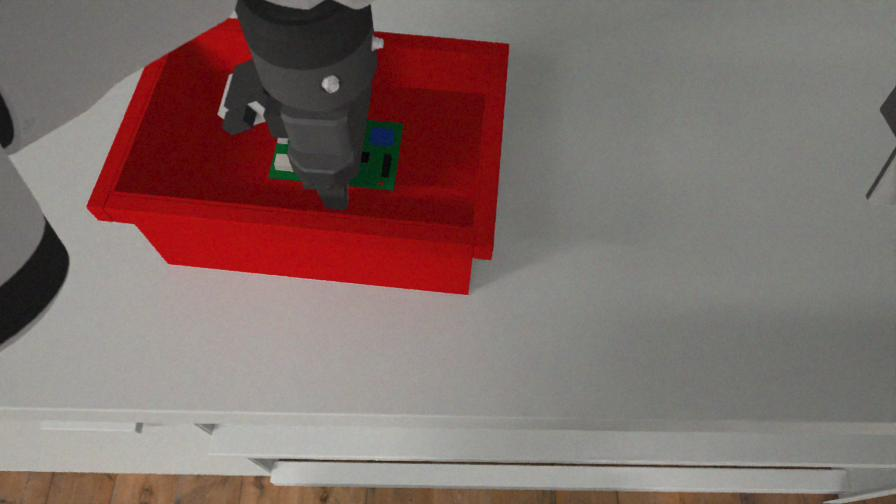

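Scene clock: 443.10 s.
Joint torques (N m): left_arm=[-23.65 5.23 4.03 -0.74 0.37 -0.42 -0.24] | right_arm=[-16.67 -11.92 -9.83 -0.08 -0.13 0.28 -0.01]
External joint torques (N m): left_arm=[0.35 -1.52 1.34 1.13 0.36 -0.31 -0.24] | right_arm=[1.32 1.02 0.6 0.29 -0.17 0 0]
Motor temperatures (°C): left_arm=[31 31 29 32 38 34 40] | right_arm=[35 34 29 31 45 35 36]
Wrist force (N): left_arm=[-2.0 0.0 -9.7] | right_arm=[3.2 10.8 -12.8]
Wrist torque (N m): left_arm=[-0.02 -0.45 -0.24] | right_arm=[-0.07 0.91 0.53]
Wrist force, peak (N): left_arm=[-2.1 0.0 -10.1] | right_arm=[3.6 11.1 -13.2]
move: done
base_odometry: x=+2.342 y=+0.435 heading=+0.562
lidar_m: 0.92 0.45 0.42 0.94 3.52 4.22 4.11 1.75 1.25 1.19 0.83 0.98
base_status: not commanded
joint_positions: torso_squat_rad=+0.350 torso_shift_rad=+0.000 torso_pitch_rad=+0.480 torso_yaw_rad=+0.000 left_shoulder_pitch_rad=-1.685 left_shoulder_roll_rad=+0.304 left_shoulder_yaw_rad=-1.088 left_elbow_rad=-0.298 left_forearm_roll_rad=+1.293 left_wrist_pitch_rad=+1.239 left_hand_roll_rad=+0.348 left_gripper_m=+0.071 right_shoulder_pitch_rad=-1.460 right_shoulder_roll_rad=-1.333 right_shoulder_yaw_rad=+0.953 right_elbow_rad=-1.557 right_forearm_roll_rad=-1.623 right_wrist_pitch_rad=+1.657 right_hand_roll_rad=-0.626 right_gripper_m=+0.040 head_pan_rad=+0.000 head_tilt_rad=+0.650
joint_status: all done
wheel_motors_off: 0
motor_effort: left_wheel=-1(3) right_wheel=+1(3)
chest: x=-0.0852 y=-0.0007 z=+1.2125 quat_wxyz=(+0.971, +0.000, +0.238, +0.000) (m; base frame)
left_hand: x=+0.4414 y=+0.1004 z=+0.8651 quat_wxyz=(+1.000, -0.001, -0.006, -0.025) (m; base frame)
left_hand_status: reached (checked arc, planned for 1.0 s): 1 mm and 0.6 deg off.
right_hand: x=+0.3242 y=-0.3000 z=+1.0229 quat_wxyz=(+0.996, -0.001, +0.090, +0.000) (m; base frame)
pictures: none
No camera images: "cameras" was empty.

Emit:
move(joints={"torso_pitch_rad":0.488}, min_time_s=0.5, cameras=[])

Emit:
move(joints={"torso_pitch_rad":0.494}, min_time_s=0.5, cameras=[])

Emit:
move(joints={"torso_pitch_rad":0.499}, min_time_s=0.5, cameras=["left_wrist_camera"])

Scene clock: 449.33 s.
Joint torques (N m): left_arm=[-23.41 5.17 3.88 -0.8 0.34 -0.44 -0.2] | right_arm=[-16.64 -11.74 -9.83 -0.2 -0.19 0.22 -0.02]
External joint torques (N m): left_arm=[0.52 -1.51 1.2 1.07 0.32 -0.35 -0.2] | right_arm=[1.3 1.26 0.58 0.2 -0.22 -0.07 -0.01]
Motor temperatures (°C): left_arm=[31 31 29 32 38 34 40] | right_arm=[35 34 29 31 45 35 36]
Wrist force (N): left_arm=[-2.3 -0.1 -10.0] | right_arm=[3.4 10.7 -13.2]
Wrist torque (N m): left_arm=[-0.04 -0.50 -0.23] | right_arm=[-0.06 0.91 0.53]
Wrist force, peak (N): left_arm=[-2.3 -0.2 -10.2] | right_arm=[3.2 10.9 -13.4]
move: done
base_odometry: x=+2.342 y=+0.435 heading=+0.562
lidar_m: 0.93 0.44 0.41 0.94 3.52 4.23 4.12 1.75 1.24 1.19 0.82 0.97
base_status: not commanded
joint_positions: torso_squat_rad=+0.350 torso_shift_rad=+0.000 torso_pitch_rad=+0.488 torso_yaw_rad=+0.000 left_shoulder_pitch_rad=-1.685 left_shoulder_roll_rad=+0.304 left_shoulder_yaw_rad=-1.088 left_elbow_rad=-0.298 left_forearm_roll_rad=+1.293 left_wrist_pitch_rad=+1.239 left_hand_roll_rad=+0.348 left_gripper_m=+0.071 right_shoulder_pitch_rad=-1.460 right_shoulder_roll_rad=-1.333 right_shoulder_yaw_rad=+0.953 right_elbow_rad=-1.557 right_forearm_roll_rad=-1.623 right_wrist_pitch_rad=+1.657 right_hand_roll_rad=-0.626 right_gripper_m=+0.040 head_pan_rad=+0.000 head_tilt_rad=+0.650
joint_status: all done
wheel_motors_off: 0
motor_effort: left_wheel=-2(3) right_wheel=+1(2)
chest: x=-0.0830 y=-0.0007 z=+1.2114 quat_wxyz=(+0.970, +0.000, +0.241, +0.000) (m; base frame)
left_hand: x=+0.4408 y=+0.1004 z=+0.8598 quat_wxyz=(+1.000, -0.001, -0.002, -0.025) (m; base frame)
right_hand: x=+0.3248 y=-0.3000 z=+1.0186 quat_wxyz=(+0.996, -0.001, +0.094, +0.000) (m; base frame)
pictures: none
No camera images: "cameras" was empty.

Scene clock: 450.13 s.
Joint torques (N m): left_arm=[-23.43 5.04 3.96 -0.93 0.41 -0.38 -0.15] | right_arm=[-16.7 -11.67 -9.71 -0.26 -0.15 0.23 -0.05]
External joint torques (N m): left_arm=[0.44 -1.59 1.28 0.95 0.38 -0.29 -0.15] | right_arm=[1.19 1.37 0.69 0.17 -0.17 -0.07 -0.04]
Motor temperatures (°C): left_arm=[31 31 29 32 38 34 40] | right_arm=[35 34 29 31 45 35 36]
Wrist force (N): left_arm=[-2.2 -0.1 -9.7] | right_arm=[3.2 10.6 -13.2]
Wrist torque (N m): left_arm=[-0.03 -0.49 -0.24] | right_arm=[-0.07 0.89 0.54]
Wrist force, peak (N): left_arm=[-2.2 -0.2 -10.1] | right_arm=[3.6 10.9 -13.3]
move: done
base_odometry: x=+2.342 y=+0.435 heading=+0.562
lidar_m: 0.92 0.44 0.41 0.94 3.53 4.23 4.12 1.75 1.25 1.19 0.81 0.97
base_status: not commanded
joint_positions: torso_squat_rad=+0.350 torso_shift_rad=+0.000 torso_pitch_rad=+0.494 torso_yaw_rad=+0.000 left_shoulder_pitch_rad=-1.685 left_shoulder_roll_rad=+0.304 left_shoulder_yaw_rad=-1.088 left_elbow_rad=-0.298 left_forearm_roll_rad=+1.293 left_wrist_pitch_rad=+1.239 left_hand_roll_rad=+0.348 left_gripper_m=+0.071 right_shoulder_pitch_rad=-1.460 right_shoulder_roll_rad=-1.333 right_shoulder_yaw_rad=+0.953 right_elbow_rad=-1.557 right_forearm_roll_rad=-1.623 right_wrist_pitch_rad=+1.657 right_hand_roll_rad=-0.626 right_gripper_m=+0.040 head_pan_rad=+0.000 head_tilt_rad=+0.650
joint_status: all done
wheel_motors_off: 0
motor_effort: left_wheel=+0(3) right_wheel=+0(2)
chest: x=-0.0814 y=-0.0007 z=+1.2105 quat_wxyz=(+0.970, +0.000, +0.244, +0.000) (m; base frame)
left_hand: x=+0.4403 y=+0.1004 z=+0.8558 quat_wxyz=(+1.000, -0.001, +0.001, -0.025) (m; base frame)
right_hand: x=+0.3253 y=-0.3000 z=+1.0153 quat_wxyz=(+0.995, -0.001, +0.097, +0.000) (m; base frame)
pictures: none
No camera images: "cameras" was empty.

Scene clock: 450.93 s.
Joint torques (N m): left_arm=[-18.83 5.08 3.65 -0.82 0.43 -0.39 -0.18] | right_arm=[-16.69 -11.79 -9.95 -0.22 -0.21 0.28 -0.13]
External joint torques (N m): left_arm=[5.01 -1.52 0.98 1.06 0.41 -0.32 -0.18] | right_arm=[1.17 1.28 0.44 0.23 -0.22 -0.03 -0.12]
Motor temperatures (°C): left_arm=[31 31 29 32 38 34 40] | right_arm=[35 34 29 31 45 35 36]
Wrist force (N): left_arm=[-5.4 2.0 4.8] | right_arm=[3.1 10.8 -13.0]
Wrist torque (N m): left_arm=[0.12 -0.92 -0.15] | right_arm=[-0.08 0.89 0.54]
Wrist force, peak (N): left_arm=[-2.0 -0.2 -10.1] | right_arm=[3.4 10.9 -13.3]
move: done
base_odometry: x=+2.342 y=+0.435 heading=+0.562
lidar_m: 0.92 0.45 0.41 0.94 3.53 4.22 4.12 1.75 1.25 1.19 0.81 0.97
base_status: not commanded
joint_positions: torso_squat_rad=+0.350 torso_shift_rad=+0.000 torso_pitch_rad=+0.498 torso_yaw_rad=+0.000 left_shoulder_pitch_rad=-1.686 left_shoulder_roll_rad=+0.304 left_shoulder_yaw_rad=-1.088 left_elbow_rad=-0.298 left_forearm_roll_rad=+1.293 left_wrist_pitch_rad=+1.239 left_hand_roll_rad=+0.348 left_gripper_m=+0.071 right_shoulder_pitch_rad=-1.460 right_shoulder_roll_rad=-1.333 right_shoulder_yaw_rad=+0.953 right_elbow_rad=-1.557 right_forearm_roll_rad=-1.623 right_wrist_pitch_rad=+1.657 right_hand_roll_rad=-0.626 right_gripper_m=+0.040 head_pan_rad=+0.000 head_tilt_rad=+0.650
joint_status: all done
wheel_motors_off: 0
motor_effort: left_wheel=-3(3) right_wheel=+2(2)
chest: x=-0.0803 y=-0.0007 z=+1.2099 quat_wxyz=(+0.969, +0.000, +0.247, +0.000) (m; base frame)
left_hand: x=+0.4402 y=+0.1002 z=+0.8534 quat_wxyz=(+1.000, -0.001, +0.003, -0.025) (m; base frame)
right_hand: x=+0.3256 y=-0.2999 z=+1.0128 quat_wxyz=(+0.995, -0.001, +0.099, +0.000) (m; base frame)
pictures: left_wrist_camera
camera_calibration:
left_wrist_camera: T_world_to_cam=[[0.99923, -0.0345889, -0.0185055, -0.421992], [-0.0210751, -0.871223, 0.490435, -0.287731], [-0.0330861, -0.489668, -0.871281, 0.876175], [0, 0, 0, 1]] pos_world=[0.444592, 0.16376, 0.896699]

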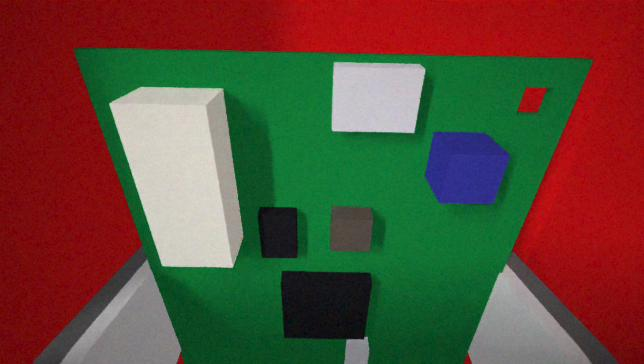

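Contact. Release and retreat, then back off.

Emit:
move(joints={"left_gripper_m":0.088}, cameras=[])

Emit:
move(joints={"torso_pitch_rad":0.45}, cameras=["left_wrist_camera"])

Emit:
move(target={"side":"left","x":0.436,"y":0.10,"z":0.96,"quat_wxyz":[1,0,0,-0.025]}, min_time_s=1, cameras=[])

Emit:
move(target={"side":"left","x":0.42,"y":0.10,"z":1.09,"quat_wxyz":[1,0,0,-0.025]}, cameras=["head_camera"])

Emit:
move(joints={"torso_pitch_rad":0.3,"left_gripper_m":0}, cameras=[])

Emit:
move(joints={"left_shoulder_pitch_rad":-1.46,"left_shoulder_roll_rad":1.333,"left_shoulder_yaw_rad":-0.953,"left_elbow_rad":-1.557,"left_forearm_roll_rad":1.623,"left_wrist_pitch_rad":1.657,"left_hand_roll_rad":0.626}, cameras=[])

Emit:
move(base={"x_m_s":-0.3,"for_s":2.2}, cameras=["head_camera"])

Scene clock: 464.10 s.
Joint torques (N m): left_arm=[-18.22 4.99 3.02 -0.74 0.29 -0.39 -0.21] | right_arm=[-16.64 -11.99 -9.66 -0.12 -0.2 0.37 -0.07]
External joint torques (N m): left_arm=[5.62 -1.61 0.34 1.15 0.27 -0.32 -0.21] | right_arm=[1.22 1.08 0.73 0.33 -0.21 0.06 -0.06]
Motor temperatures (°C): left_arm=[31 31 29 32 38 34 40] | right_arm=[35 34 29 31 45 35 36]
Wrist force (N): left_arm=[-5.7 -0.2 3.8] | right_arm=[3.5 10.6 -12.8]
Wrist torque (N m): left_arm=[0.01 -1.00 -0.24] | right_arm=[-0.06 0.92 0.54]
Wrist force, peak (N): left_arm=[-5.7 2.2 5.1] | right_arm=[3.1 11.0 -13.5]
move: done
base_odometry: x=+2.342 y=+0.435 heading=+0.562
lidar_m: 0.93 0.44 0.41 0.93 3.52 4.22 4.12 1.75 1.25 1.19 0.81 0.97
base_status: not commanded
joint_positions: torso_squat_rad=+0.350 torso_shift_rad=+0.000 torso_pitch_rad=+0.498 torso_yaw_rad=+0.000 left_shoulder_pitch_rad=-1.686 left_shoulder_roll_rad=+0.304 left_shoulder_yaw_rad=-1.088 left_elbow_rad=-0.298 left_forearm_roll_rad=+1.293 left_wrist_pitch_rad=+1.239 left_hand_roll_rad=+0.348 left_gripper_m=+0.088 right_shoulder_pitch_rad=-1.460 right_shoulder_roll_rad=-1.333 right_shoulder_yaw_rad=+0.953 right_elbow_rad=-1.557 right_forearm_roll_rad=-1.623 right_wrist_pitch_rad=+1.657 right_hand_roll_rad=-0.626 right_gripper_m=+0.040 head_pan_rad=+0.000 head_tilt_rad=+0.650
joint_status: all done
wheel_motors_off: 0
motor_effort: left_wheel=-1(2) right_wheel=+2(2)
chest: x=-0.0803 y=-0.0007 z=+1.2099 quat_wxyz=(+0.969, +0.000, +0.247, +0.000) (m; base frame)
left_hand: x=+0.4403 y=+0.1001 z=+0.8534 quat_wxyz=(+1.000, -0.001, +0.003, -0.025) (m; base frame)
right_hand: x=+0.3256 y=-0.2999 z=+1.0128 quat_wxyz=(+0.995, -0.001, +0.099, +0.000) (m; base frame)
pictures: none
No camera images: "cameras" was empty.

Scene clock: 464.97 s.
Joint torques (N m): left_arm=[-22.2 5.6 3.19 -0.86 0.34 -0.47 -0.19] | right_arm=[-16.95 -11.42 -9.85 -0.03 -0.08 0.13 -0.06]
External joint torques (N m): left_arm=[2.08 -1.4 0.47 0.97 0.35 -0.3 -0.18] | right_arm=[1.23 1.3 0.65 0.22 -0.15 -0.1 -0.05]
Motor temperatures (°C): left_arm=[31 31 29 32 38 34 40] | right_arm=[35 34 29 31 45 35 36]
Wrist force (N): left_arm=[-2.3 0.0 -9.3] | right_arm=[3.2 10.8 -13.3]
Wrist torque (N m): left_arm=[-0.04 -0.48 -0.22] | right_arm=[-0.08 0.90 0.55]
Wrist force, peak (N): left_arm=[-2.3 -0.3 -10.0] | right_arm=[2.9 11.1 -13.3]
move: done
base_odometry: x=+2.342 y=+0.435 heading=+0.562
lidar_m: 0.92 0.45 0.42 0.94 3.53 4.22 4.12 1.75 1.25 1.19 0.81 0.97
base_status: not commanded
joint_positions: torso_squat_rad=+0.350 torso_shift_rad=+0.000 torso_pitch_rad=+0.450 torso_yaw_rad=+0.000 left_shoulder_pitch_rad=-1.685 left_shoulder_roll_rad=+0.304 left_shoulder_yaw_rad=-1.088 left_elbow_rad=-0.298 left_forearm_roll_rad=+1.293 left_wrist_pitch_rad=+1.239 left_hand_roll_rad=+0.348 left_gripper_m=+0.088 right_shoulder_pitch_rad=-1.460 right_shoulder_roll_rad=-1.333 right_shoulder_yaw_rad=+0.953 right_elbow_rad=-1.557 right_forearm_roll_rad=-1.623 right_wrist_pitch_rad=+1.657 right_hand_roll_rad=-0.626 right_gripper_m=+0.040 head_pan_rad=+0.000 head_tilt_rad=+0.650
joint_status: all done
wheel_motors_off: 0
motor_effort: left_wheel=-1(3) right_wheel=+1(2)
chest: x=-0.0936 y=-0.0007 z=+1.2167 quat_wxyz=(+0.975, +0.000, +0.223, +0.000) (m; base frame)
left_hand: x=+0.4434 y=+0.1003 z=+0.8855 quat_wxyz=(+0.999, -0.001, -0.021, -0.025) (m; base frame)
right_hand: x=+0.3213 y=-0.3000 z=+1.0395 quat_wxyz=(+0.997, -0.001, +0.075, +0.000) (m; base frame)
pictures: left_wrist_camera
camera_calibration:
left_wrist_camera: T_world_to_cam=[[0.998982, -0.0343275, 0.0292537, -0.466731], [-0.0442536, -0.871228, 0.488879, -0.291685], [0.00870465, -0.489676, -0.871861, 0.886339], [0, 0, 0, 1]] pos_world=[0.445632, 0.163873, 0.929016]

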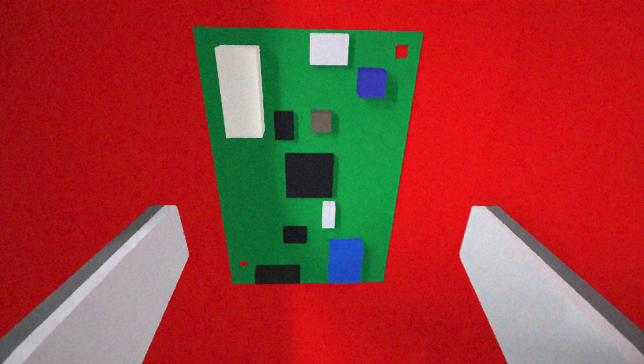

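Scene clock: 466.47 s.
Joint torques (N m): left_arm=[-23 7.31 7.04 -2.47 0.37 0.04 0.26] | right_arm=[-16.79 -11.66 -9.62 -0.01 -0.11 0.19 -0.04]
External joint torques (N m): left_arm=[1.39 -0.39 0.83 -0.37 0.34 0.1 0.25] | right_arm=[1.4 1.05 0.87 0.25 -0.18 -0.04 -0.03]
Motor temperatures (°C): left_arm=[31 31 29 32 38 34 40] | right_arm=[35 34 29 31 45 35 36]
Wrist force (N): left_arm=[-2.2 0.1 -9.6] | right_arm=[3.3 11.0 -13.0]
Wrist torque (N m): left_arm=[-0.06 -0.49 -0.22] | right_arm=[-0.09 0.92 0.52]
Wrist force, peak (N): left_arm=[-2.5 -0.5 -9.9] | right_arm=[3.3 11.1 -13.3]
move: done
base_odometry: x=+2.342 y=+0.435 heading=+0.562
lidar_m: 0.92 0.45 0.41 0.94 3.53 4.23 4.12 1.76 1.25 1.19 0.82 0.97
base_status: not commanded
joint_positions: torso_squat_rad=+0.350 torso_shift_rad=+0.000 torso_pitch_rad=+0.450 torso_yaw_rad=+0.000 left_shoulder_pitch_rad=-1.720 left_shoulder_roll_rad=+0.523 left_shoulder_yaw_rad=-1.067 left_elbow_rad=-0.726 left_forearm_roll_rad=+1.315 left_wrist_pitch_rad=+1.473 left_hand_roll_rad=+0.556 left_gripper_m=+0.088 right_shoulder_pitch_rad=-1.460 right_shoulder_roll_rad=-1.333 right_shoulder_yaw_rad=+0.953 right_elbow_rad=-1.557 right_forearm_roll_rad=-1.623 right_wrist_pitch_rad=+1.657 right_hand_roll_rad=-0.626 right_gripper_m=+0.040 head_pan_rad=+0.000 head_tilt_rad=+0.650
joint_status: all done
wheel_motors_off: 0
motor_effort: left_wheel=-2(3) right_wheel=+1(4)
chest: x=-0.0935 y=-0.0007 z=+1.2167 quat_wxyz=(+0.975, +0.000, +0.223, +0.000) (m; base frame)
left_hand: x=+0.4357 y=+0.1000 z=+0.9600 quat_wxyz=(+1.000, +0.000, +0.003, -0.025) (m; base frame)
left_hand_status: reached (checked arc, planned for 1.0 s): 0 mm and 0.3 deg off.
right_hand: x=+0.3214 y=-0.3000 z=+1.0395 quat_wxyz=(+0.997, -0.001, +0.075, +0.000) (m; base frame)
pictures: none
No camera images: "cameras" was empty.

Scene clock: 467.60 s.
Joint torques (N m): left_arm=[-21.48 7.16 7.7 -1.62 0.17 -0.28 -0.19] | right_arm=[-17.05 -11.38 -9.72 -0.05 -0.21 0.14 -0.04]
External joint torques (N m): left_arm=[2.36 -0.73 -0.42 -0.03 0.15 -0.22 -0.19] | right_arm=[1.13 1.34 0.78 0.2 -0.29 -0.09 -0.03]
Motor temperatures (°C): left_arm=[31 31 29 32 38 34 40] | right_arm=[35 34 29 31 45 35 36]
Wrist force (N): left_arm=[-2.2 -0.2 -9.5] | right_arm=[3.2 10.8 -13.0]
Wrist torque (N m): left_arm=[0.00 -0.45 -0.19] | right_arm=[-0.08 0.91 0.53]
Wrist force, peak (N): left_arm=[-2.9 -0.3 -11.2] | right_arm=[3.3 11.1 -13.1]
move: done
base_odometry: x=+2.342 y=+0.435 heading=+0.562
lidar_m: 0.92 0.45 0.41 0.94 3.53 4.22 4.12 1.75 1.25 1.19 0.82 0.97
base_status: not commanded
joint_positions: torso_squat_rad=+0.350 torso_shift_rad=+0.000 torso_pitch_rad=+0.450 torso_yaw_rad=+0.000 left_shoulder_pitch_rad=-1.872 left_shoulder_roll_rad=+0.703 left_shoulder_yaw_rad=-0.990 left_elbow_rad=-1.017 left_forearm_roll_rad=+1.411 left_wrist_pitch_rad=+1.740 left_hand_roll_rad=+0.716 left_gripper_m=+0.088 right_shoulder_pitch_rad=-1.460 right_shoulder_roll_rad=-1.333 right_shoulder_yaw_rad=+0.953 right_elbow_rad=-1.557 right_forearm_roll_rad=-1.623 right_wrist_pitch_rad=+1.657 right_hand_roll_rad=-0.626 right_gripper_m=+0.040 head_pan_rad=+0.000 head_tilt_rad=+0.650
joint_status: all done
wheel_motors_off: 0
motor_effort: left_wheel=-2(3) right_wheel=+3(3)
chest: x=-0.0935 y=-0.0007 z=+1.2167 quat_wxyz=(+0.975, +0.000, +0.223, +0.000) (m; base frame)
left_hand: x=+0.4202 y=+0.1001 z=+1.0901 quat_wxyz=(+1.000, +0.001, +0.001, -0.025) (m; base frame)
left_hand_status: reached (checked arc, planned for 0.6 s): 0 mm and 0.1 deg off.
right_hand: x=+0.3214 y=-0.3000 z=+1.0395 quat_wxyz=(+0.997, -0.001, +0.075, +0.000) (m; base frame)
pictures: head_camera
camera_calibration:
head_camera: T_world_to_cam=[[0.0365987, -0.99875, 0.0340551, -0.0502057], [-0.871658, -0.048571, -0.487701, 0.747047], [0.488746, -0.0118352, -0.872346, 1.14268], [0, 0, 0, 1]] pos_world=[0.0945288, -0.000334275, 1.36285]

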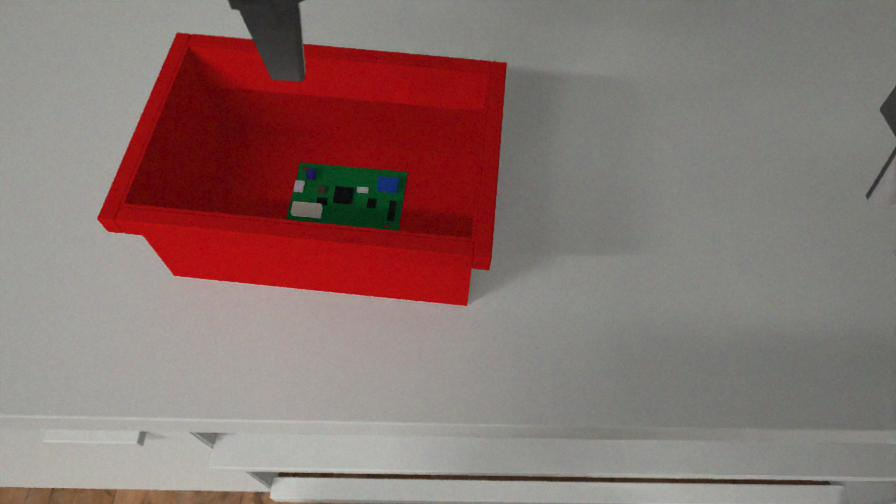

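Scene clock: 469.13 s.
Joint torques (N m): left_arm=[-21.69 7.44 7.98 -0.97 -0.04 -0.3 -0.12] | right_arm=[-17.62 -10.23 -9.99 0.39 0.1 -0.08 -0.14]
External joint torques (N m): left_arm=[1.94 -0.76 -0.11 -0.12 0.14 -0.03 -0.11] | right_arm=[1.3 1.19 0.69 0.05 -0.16 -0.06 -0.14]
Motor temperatures (°C): left_arm=[31 31 29 32 38 34 40] | right_arm=[35 34 29 31 45 35 36]
Wrist force (N): left_arm=[-3.3 -0.5 -9.6] | right_arm=[2.6 10.9 -13.1]
Wrist torque (N m): left_arm=[0.03 -0.53 -0.19] | right_arm=[-0.09 0.89 0.52]
Wrist force, peak (N): left_arm=[-2.7 -0.3 -10.2] | right_arm=[3.2 11.2 -13.5]
move: done
base_odometry: x=+2.342 y=+0.435 heading=+0.562
lidar_m: 0.93 0.45 0.41 0.94 3.53 4.22 4.12 1.75 1.25 1.19 0.81 0.97
base_status: not commanded
joint_positions: torso_squat_rad=+0.350 torso_shift_rad=+0.000 torso_pitch_rad=+0.300 torso_yaw_rad=+0.000 left_shoulder_pitch_rad=-1.872 left_shoulder_roll_rad=+0.703 left_shoulder_yaw_rad=-0.990 left_elbow_rad=-1.017 left_forearm_roll_rad=+1.411 left_wrist_pitch_rad=+1.740 left_hand_roll_rad=+0.716 left_gripper_m=+0.000 right_shoulder_pitch_rad=-1.460 right_shoulder_roll_rad=-1.333 right_shoulder_yaw_rad=+0.953 right_elbow_rad=-1.557 right_forearm_roll_rad=-1.623 right_wrist_pitch_rad=+1.657 right_hand_roll_rad=-0.626 right_gripper_m=+0.040 head_pan_rad=+0.000 head_tilt_rad=+0.650
joint_status: all done
wheel_motors_off: 0
motor_effort: left_wheel=+0(3) right_wheel=+1(3)
chest: x=-0.1367 y=-0.0007 z=+1.2337 quat_wxyz=(+0.989, +0.000, +0.149, +0.000) (m; base frame)
left_hand: x=+0.3901 y=+0.1001 z=+1.1852 quat_wxyz=(+0.997, +0.003, -0.074, -0.025) (m; base frame)
right_hand: x=+0.3000 y=-0.3000 z=+1.1205 quat_wxyz=(+1.000, -0.001, +0.000, +0.000) (m; base frame)
pictures: none
No camera images: "cameras" was empty.

Scene clock: 470.70 s.
Joint torques (N m): left_arm=[-16.87 9.25 11.17 -0.23 0.15 -0.37 -0.06] | right_arm=[-17.59 -10.35 -9.99 0.53 0.14 -0.09 -0.01]
External joint torques (N m): left_arm=[0.69 -1.09 0.91 -0.6 0.13 -0.3 -0.06] | right_arm=[1.33 1.08 0.69 0.19 -0.12 -0.07 -0.01]
Motor temperatures (°C): left_arm=[31 31 29 32 38 34 40] | right_arm=[35 34 29 31 45 35 36]
Wrist force (N): left_arm=[-1.9 -0.3 -9.8] | right_arm=[2.1 10.7 -13.0]
Wrist torque (N m): left_arm=[-0.02 -0.43 -0.18] | right_arm=[-0.06 0.85 0.53]
Wrist force, peak (N): left_arm=[-2.8 0.4 -10.7] | right_arm=[2.1 11.2 -13.2]
move: done
base_odometry: x=+2.342 y=+0.435 heading=+0.562
lidar_m: 0.92 0.45 0.41 0.94 3.53 4.22 4.11 1.75 1.25 1.19 0.82 0.97
base_status: not commanded
joint_positions: torso_squat_rad=+0.350 torso_shift_rad=+0.000 torso_pitch_rad=+0.300 torso_yaw_rad=+0.000 left_shoulder_pitch_rad=-1.460 left_shoulder_roll_rad=+1.333 left_shoulder_yaw_rad=-0.953 left_elbow_rad=-1.557 left_forearm_roll_rad=+1.623 left_wrist_pitch_rad=+1.657 left_hand_roll_rad=+0.626 left_gripper_m=+0.000 right_shoulder_pitch_rad=-1.460 right_shoulder_roll_rad=-1.333 right_shoulder_yaw_rad=+0.953 right_elbow_rad=-1.557 right_forearm_roll_rad=-1.623 right_wrist_pitch_rad=+1.657 right_hand_roll_rad=-0.626 right_gripper_m=+0.040 head_pan_rad=+0.000 head_tilt_rad=+0.650
joint_status: all done
wheel_motors_off: 0
motor_effort: left_wheel=-1(3) right_wheel=+1(3)
chest: x=-0.1366 y=-0.0007 z=+1.2337 quat_wxyz=(+0.989, +0.000, +0.149, +0.000) (m; base frame)
left_hand: x=+0.3000 y=+0.2988 z=+1.1208 quat_wxyz=(+1.000, +0.002, +0.000, +0.000) (m; base frame)
right_hand: x=+0.3000 y=-0.3000 z=+1.1204 quat_wxyz=(+1.000, -0.001, +0.000, +0.000) (m; base frame)
pictures: none
No camera images: "cameras" was empty.

Scene clock: 473.97 s.
Joint torques (N m): left_arm=[-16.61 9.36 10.93 -0.08 0.18 -0.3 0] | right_arm=[-17.7 -10.39 -9.89 0.57 0.09 0.06 -0.16]
External joint torques (N m): left_arm=[0.95 -0.99 0.67 -0.44 0.16 -0.23 0] | right_arm=[1.22 1.03 0.79 0.23 -0.16 0.09 -0.16]
Motor temperatures (°C): left_arm=[30 31 29 32 38 34 40] | right_arm=[35 34 29 31 45 35 36]
Wrist force (N): left_arm=[-2.2 -0.3 -9.7] | right_arm=[2.1 10.7 -13.2]
Wrist torque (N m): left_arm=[-0.02 -0.45 -0.16] | right_arm=[-0.05 0.83 0.52]
Wrist force, peak (N): left_arm=[-2.3 -0.3 -10.0] | right_arm=[2.5 11.0 -13.4]
move: done
base_odometry: x=+1.783 y=+0.083 heading=+0.561
lidar_m: 1.26 0.98 1.27 3.09 3.52 3.59 3.46 1.77 1.26 1.21 1.24 1.21
base_status: done (sent for 2.2 of 2.2 s)
joint_positions: torso_squat_rad=+0.350 torso_shift_rad=+0.000 torso_pitch_rad=+0.300 torso_yaw_rad=+0.000 left_shoulder_pitch_rad=-1.460 left_shoulder_roll_rad=+1.333 left_shoulder_yaw_rad=-0.953 left_elbow_rad=-1.557 left_forearm_roll_rad=+1.623 left_wrist_pitch_rad=+1.657 left_hand_roll_rad=+0.626 left_gripper_m=+0.000 right_shoulder_pitch_rad=-1.460 right_shoulder_roll_rad=-1.333 right_shoulder_yaw_rad=+0.953 right_elbow_rad=-1.557 right_forearm_roll_rad=-1.623 right_wrist_pitch_rad=+1.657 right_hand_roll_rad=-0.626 right_gripper_m=+0.040 head_pan_rad=+0.000 head_tilt_rad=+0.650
joint_status: not commanded
wheel_motors_off: 0
motor_effort: left_wheel=+2(21) right_wheel=+6(23)
chest: x=-0.1367 y=-0.0007 z=+1.2337 quat_wxyz=(+0.989, +0.000, +0.149, +0.000) (m; base frame)
left_hand: x=+0.2999 y=+0.2988 z=+1.1209 quat_wxyz=(+1.000, +0.002, +0.000, +0.000) (m; base frame)
right_hand: x=+0.3000 y=-0.3000 z=+1.1205 quat_wxyz=(+1.000, -0.001, +0.000, +0.000) (m; base frame)
pictures: head_camera
camera_calibration:
head_camera: T_world_to_cam=[[0.0310244, -0.998753, 0.0391269, -0.0562364], [-0.788951, -0.048504, -0.612539, 0.882991], [0.613672, -0.0118656, -0.789472, 1.09344], [0, 0, 0, 1]] pos_world=[0.0273685, -0.000363356, 1.4063]

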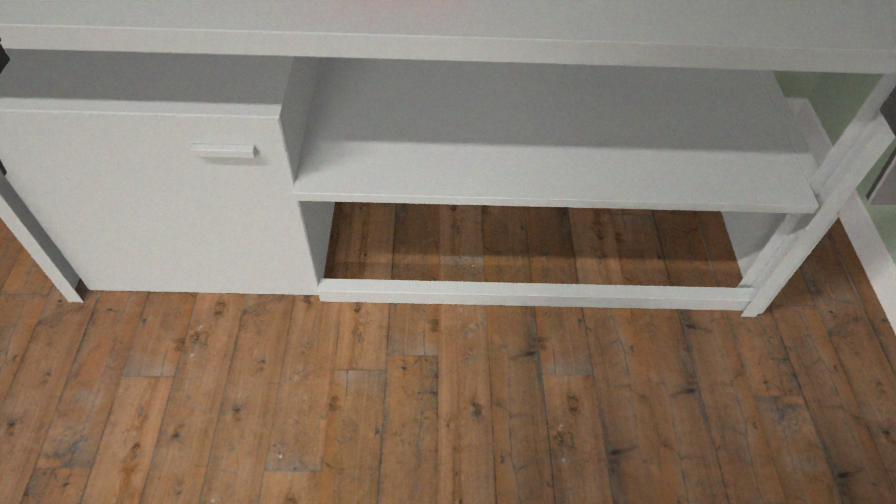

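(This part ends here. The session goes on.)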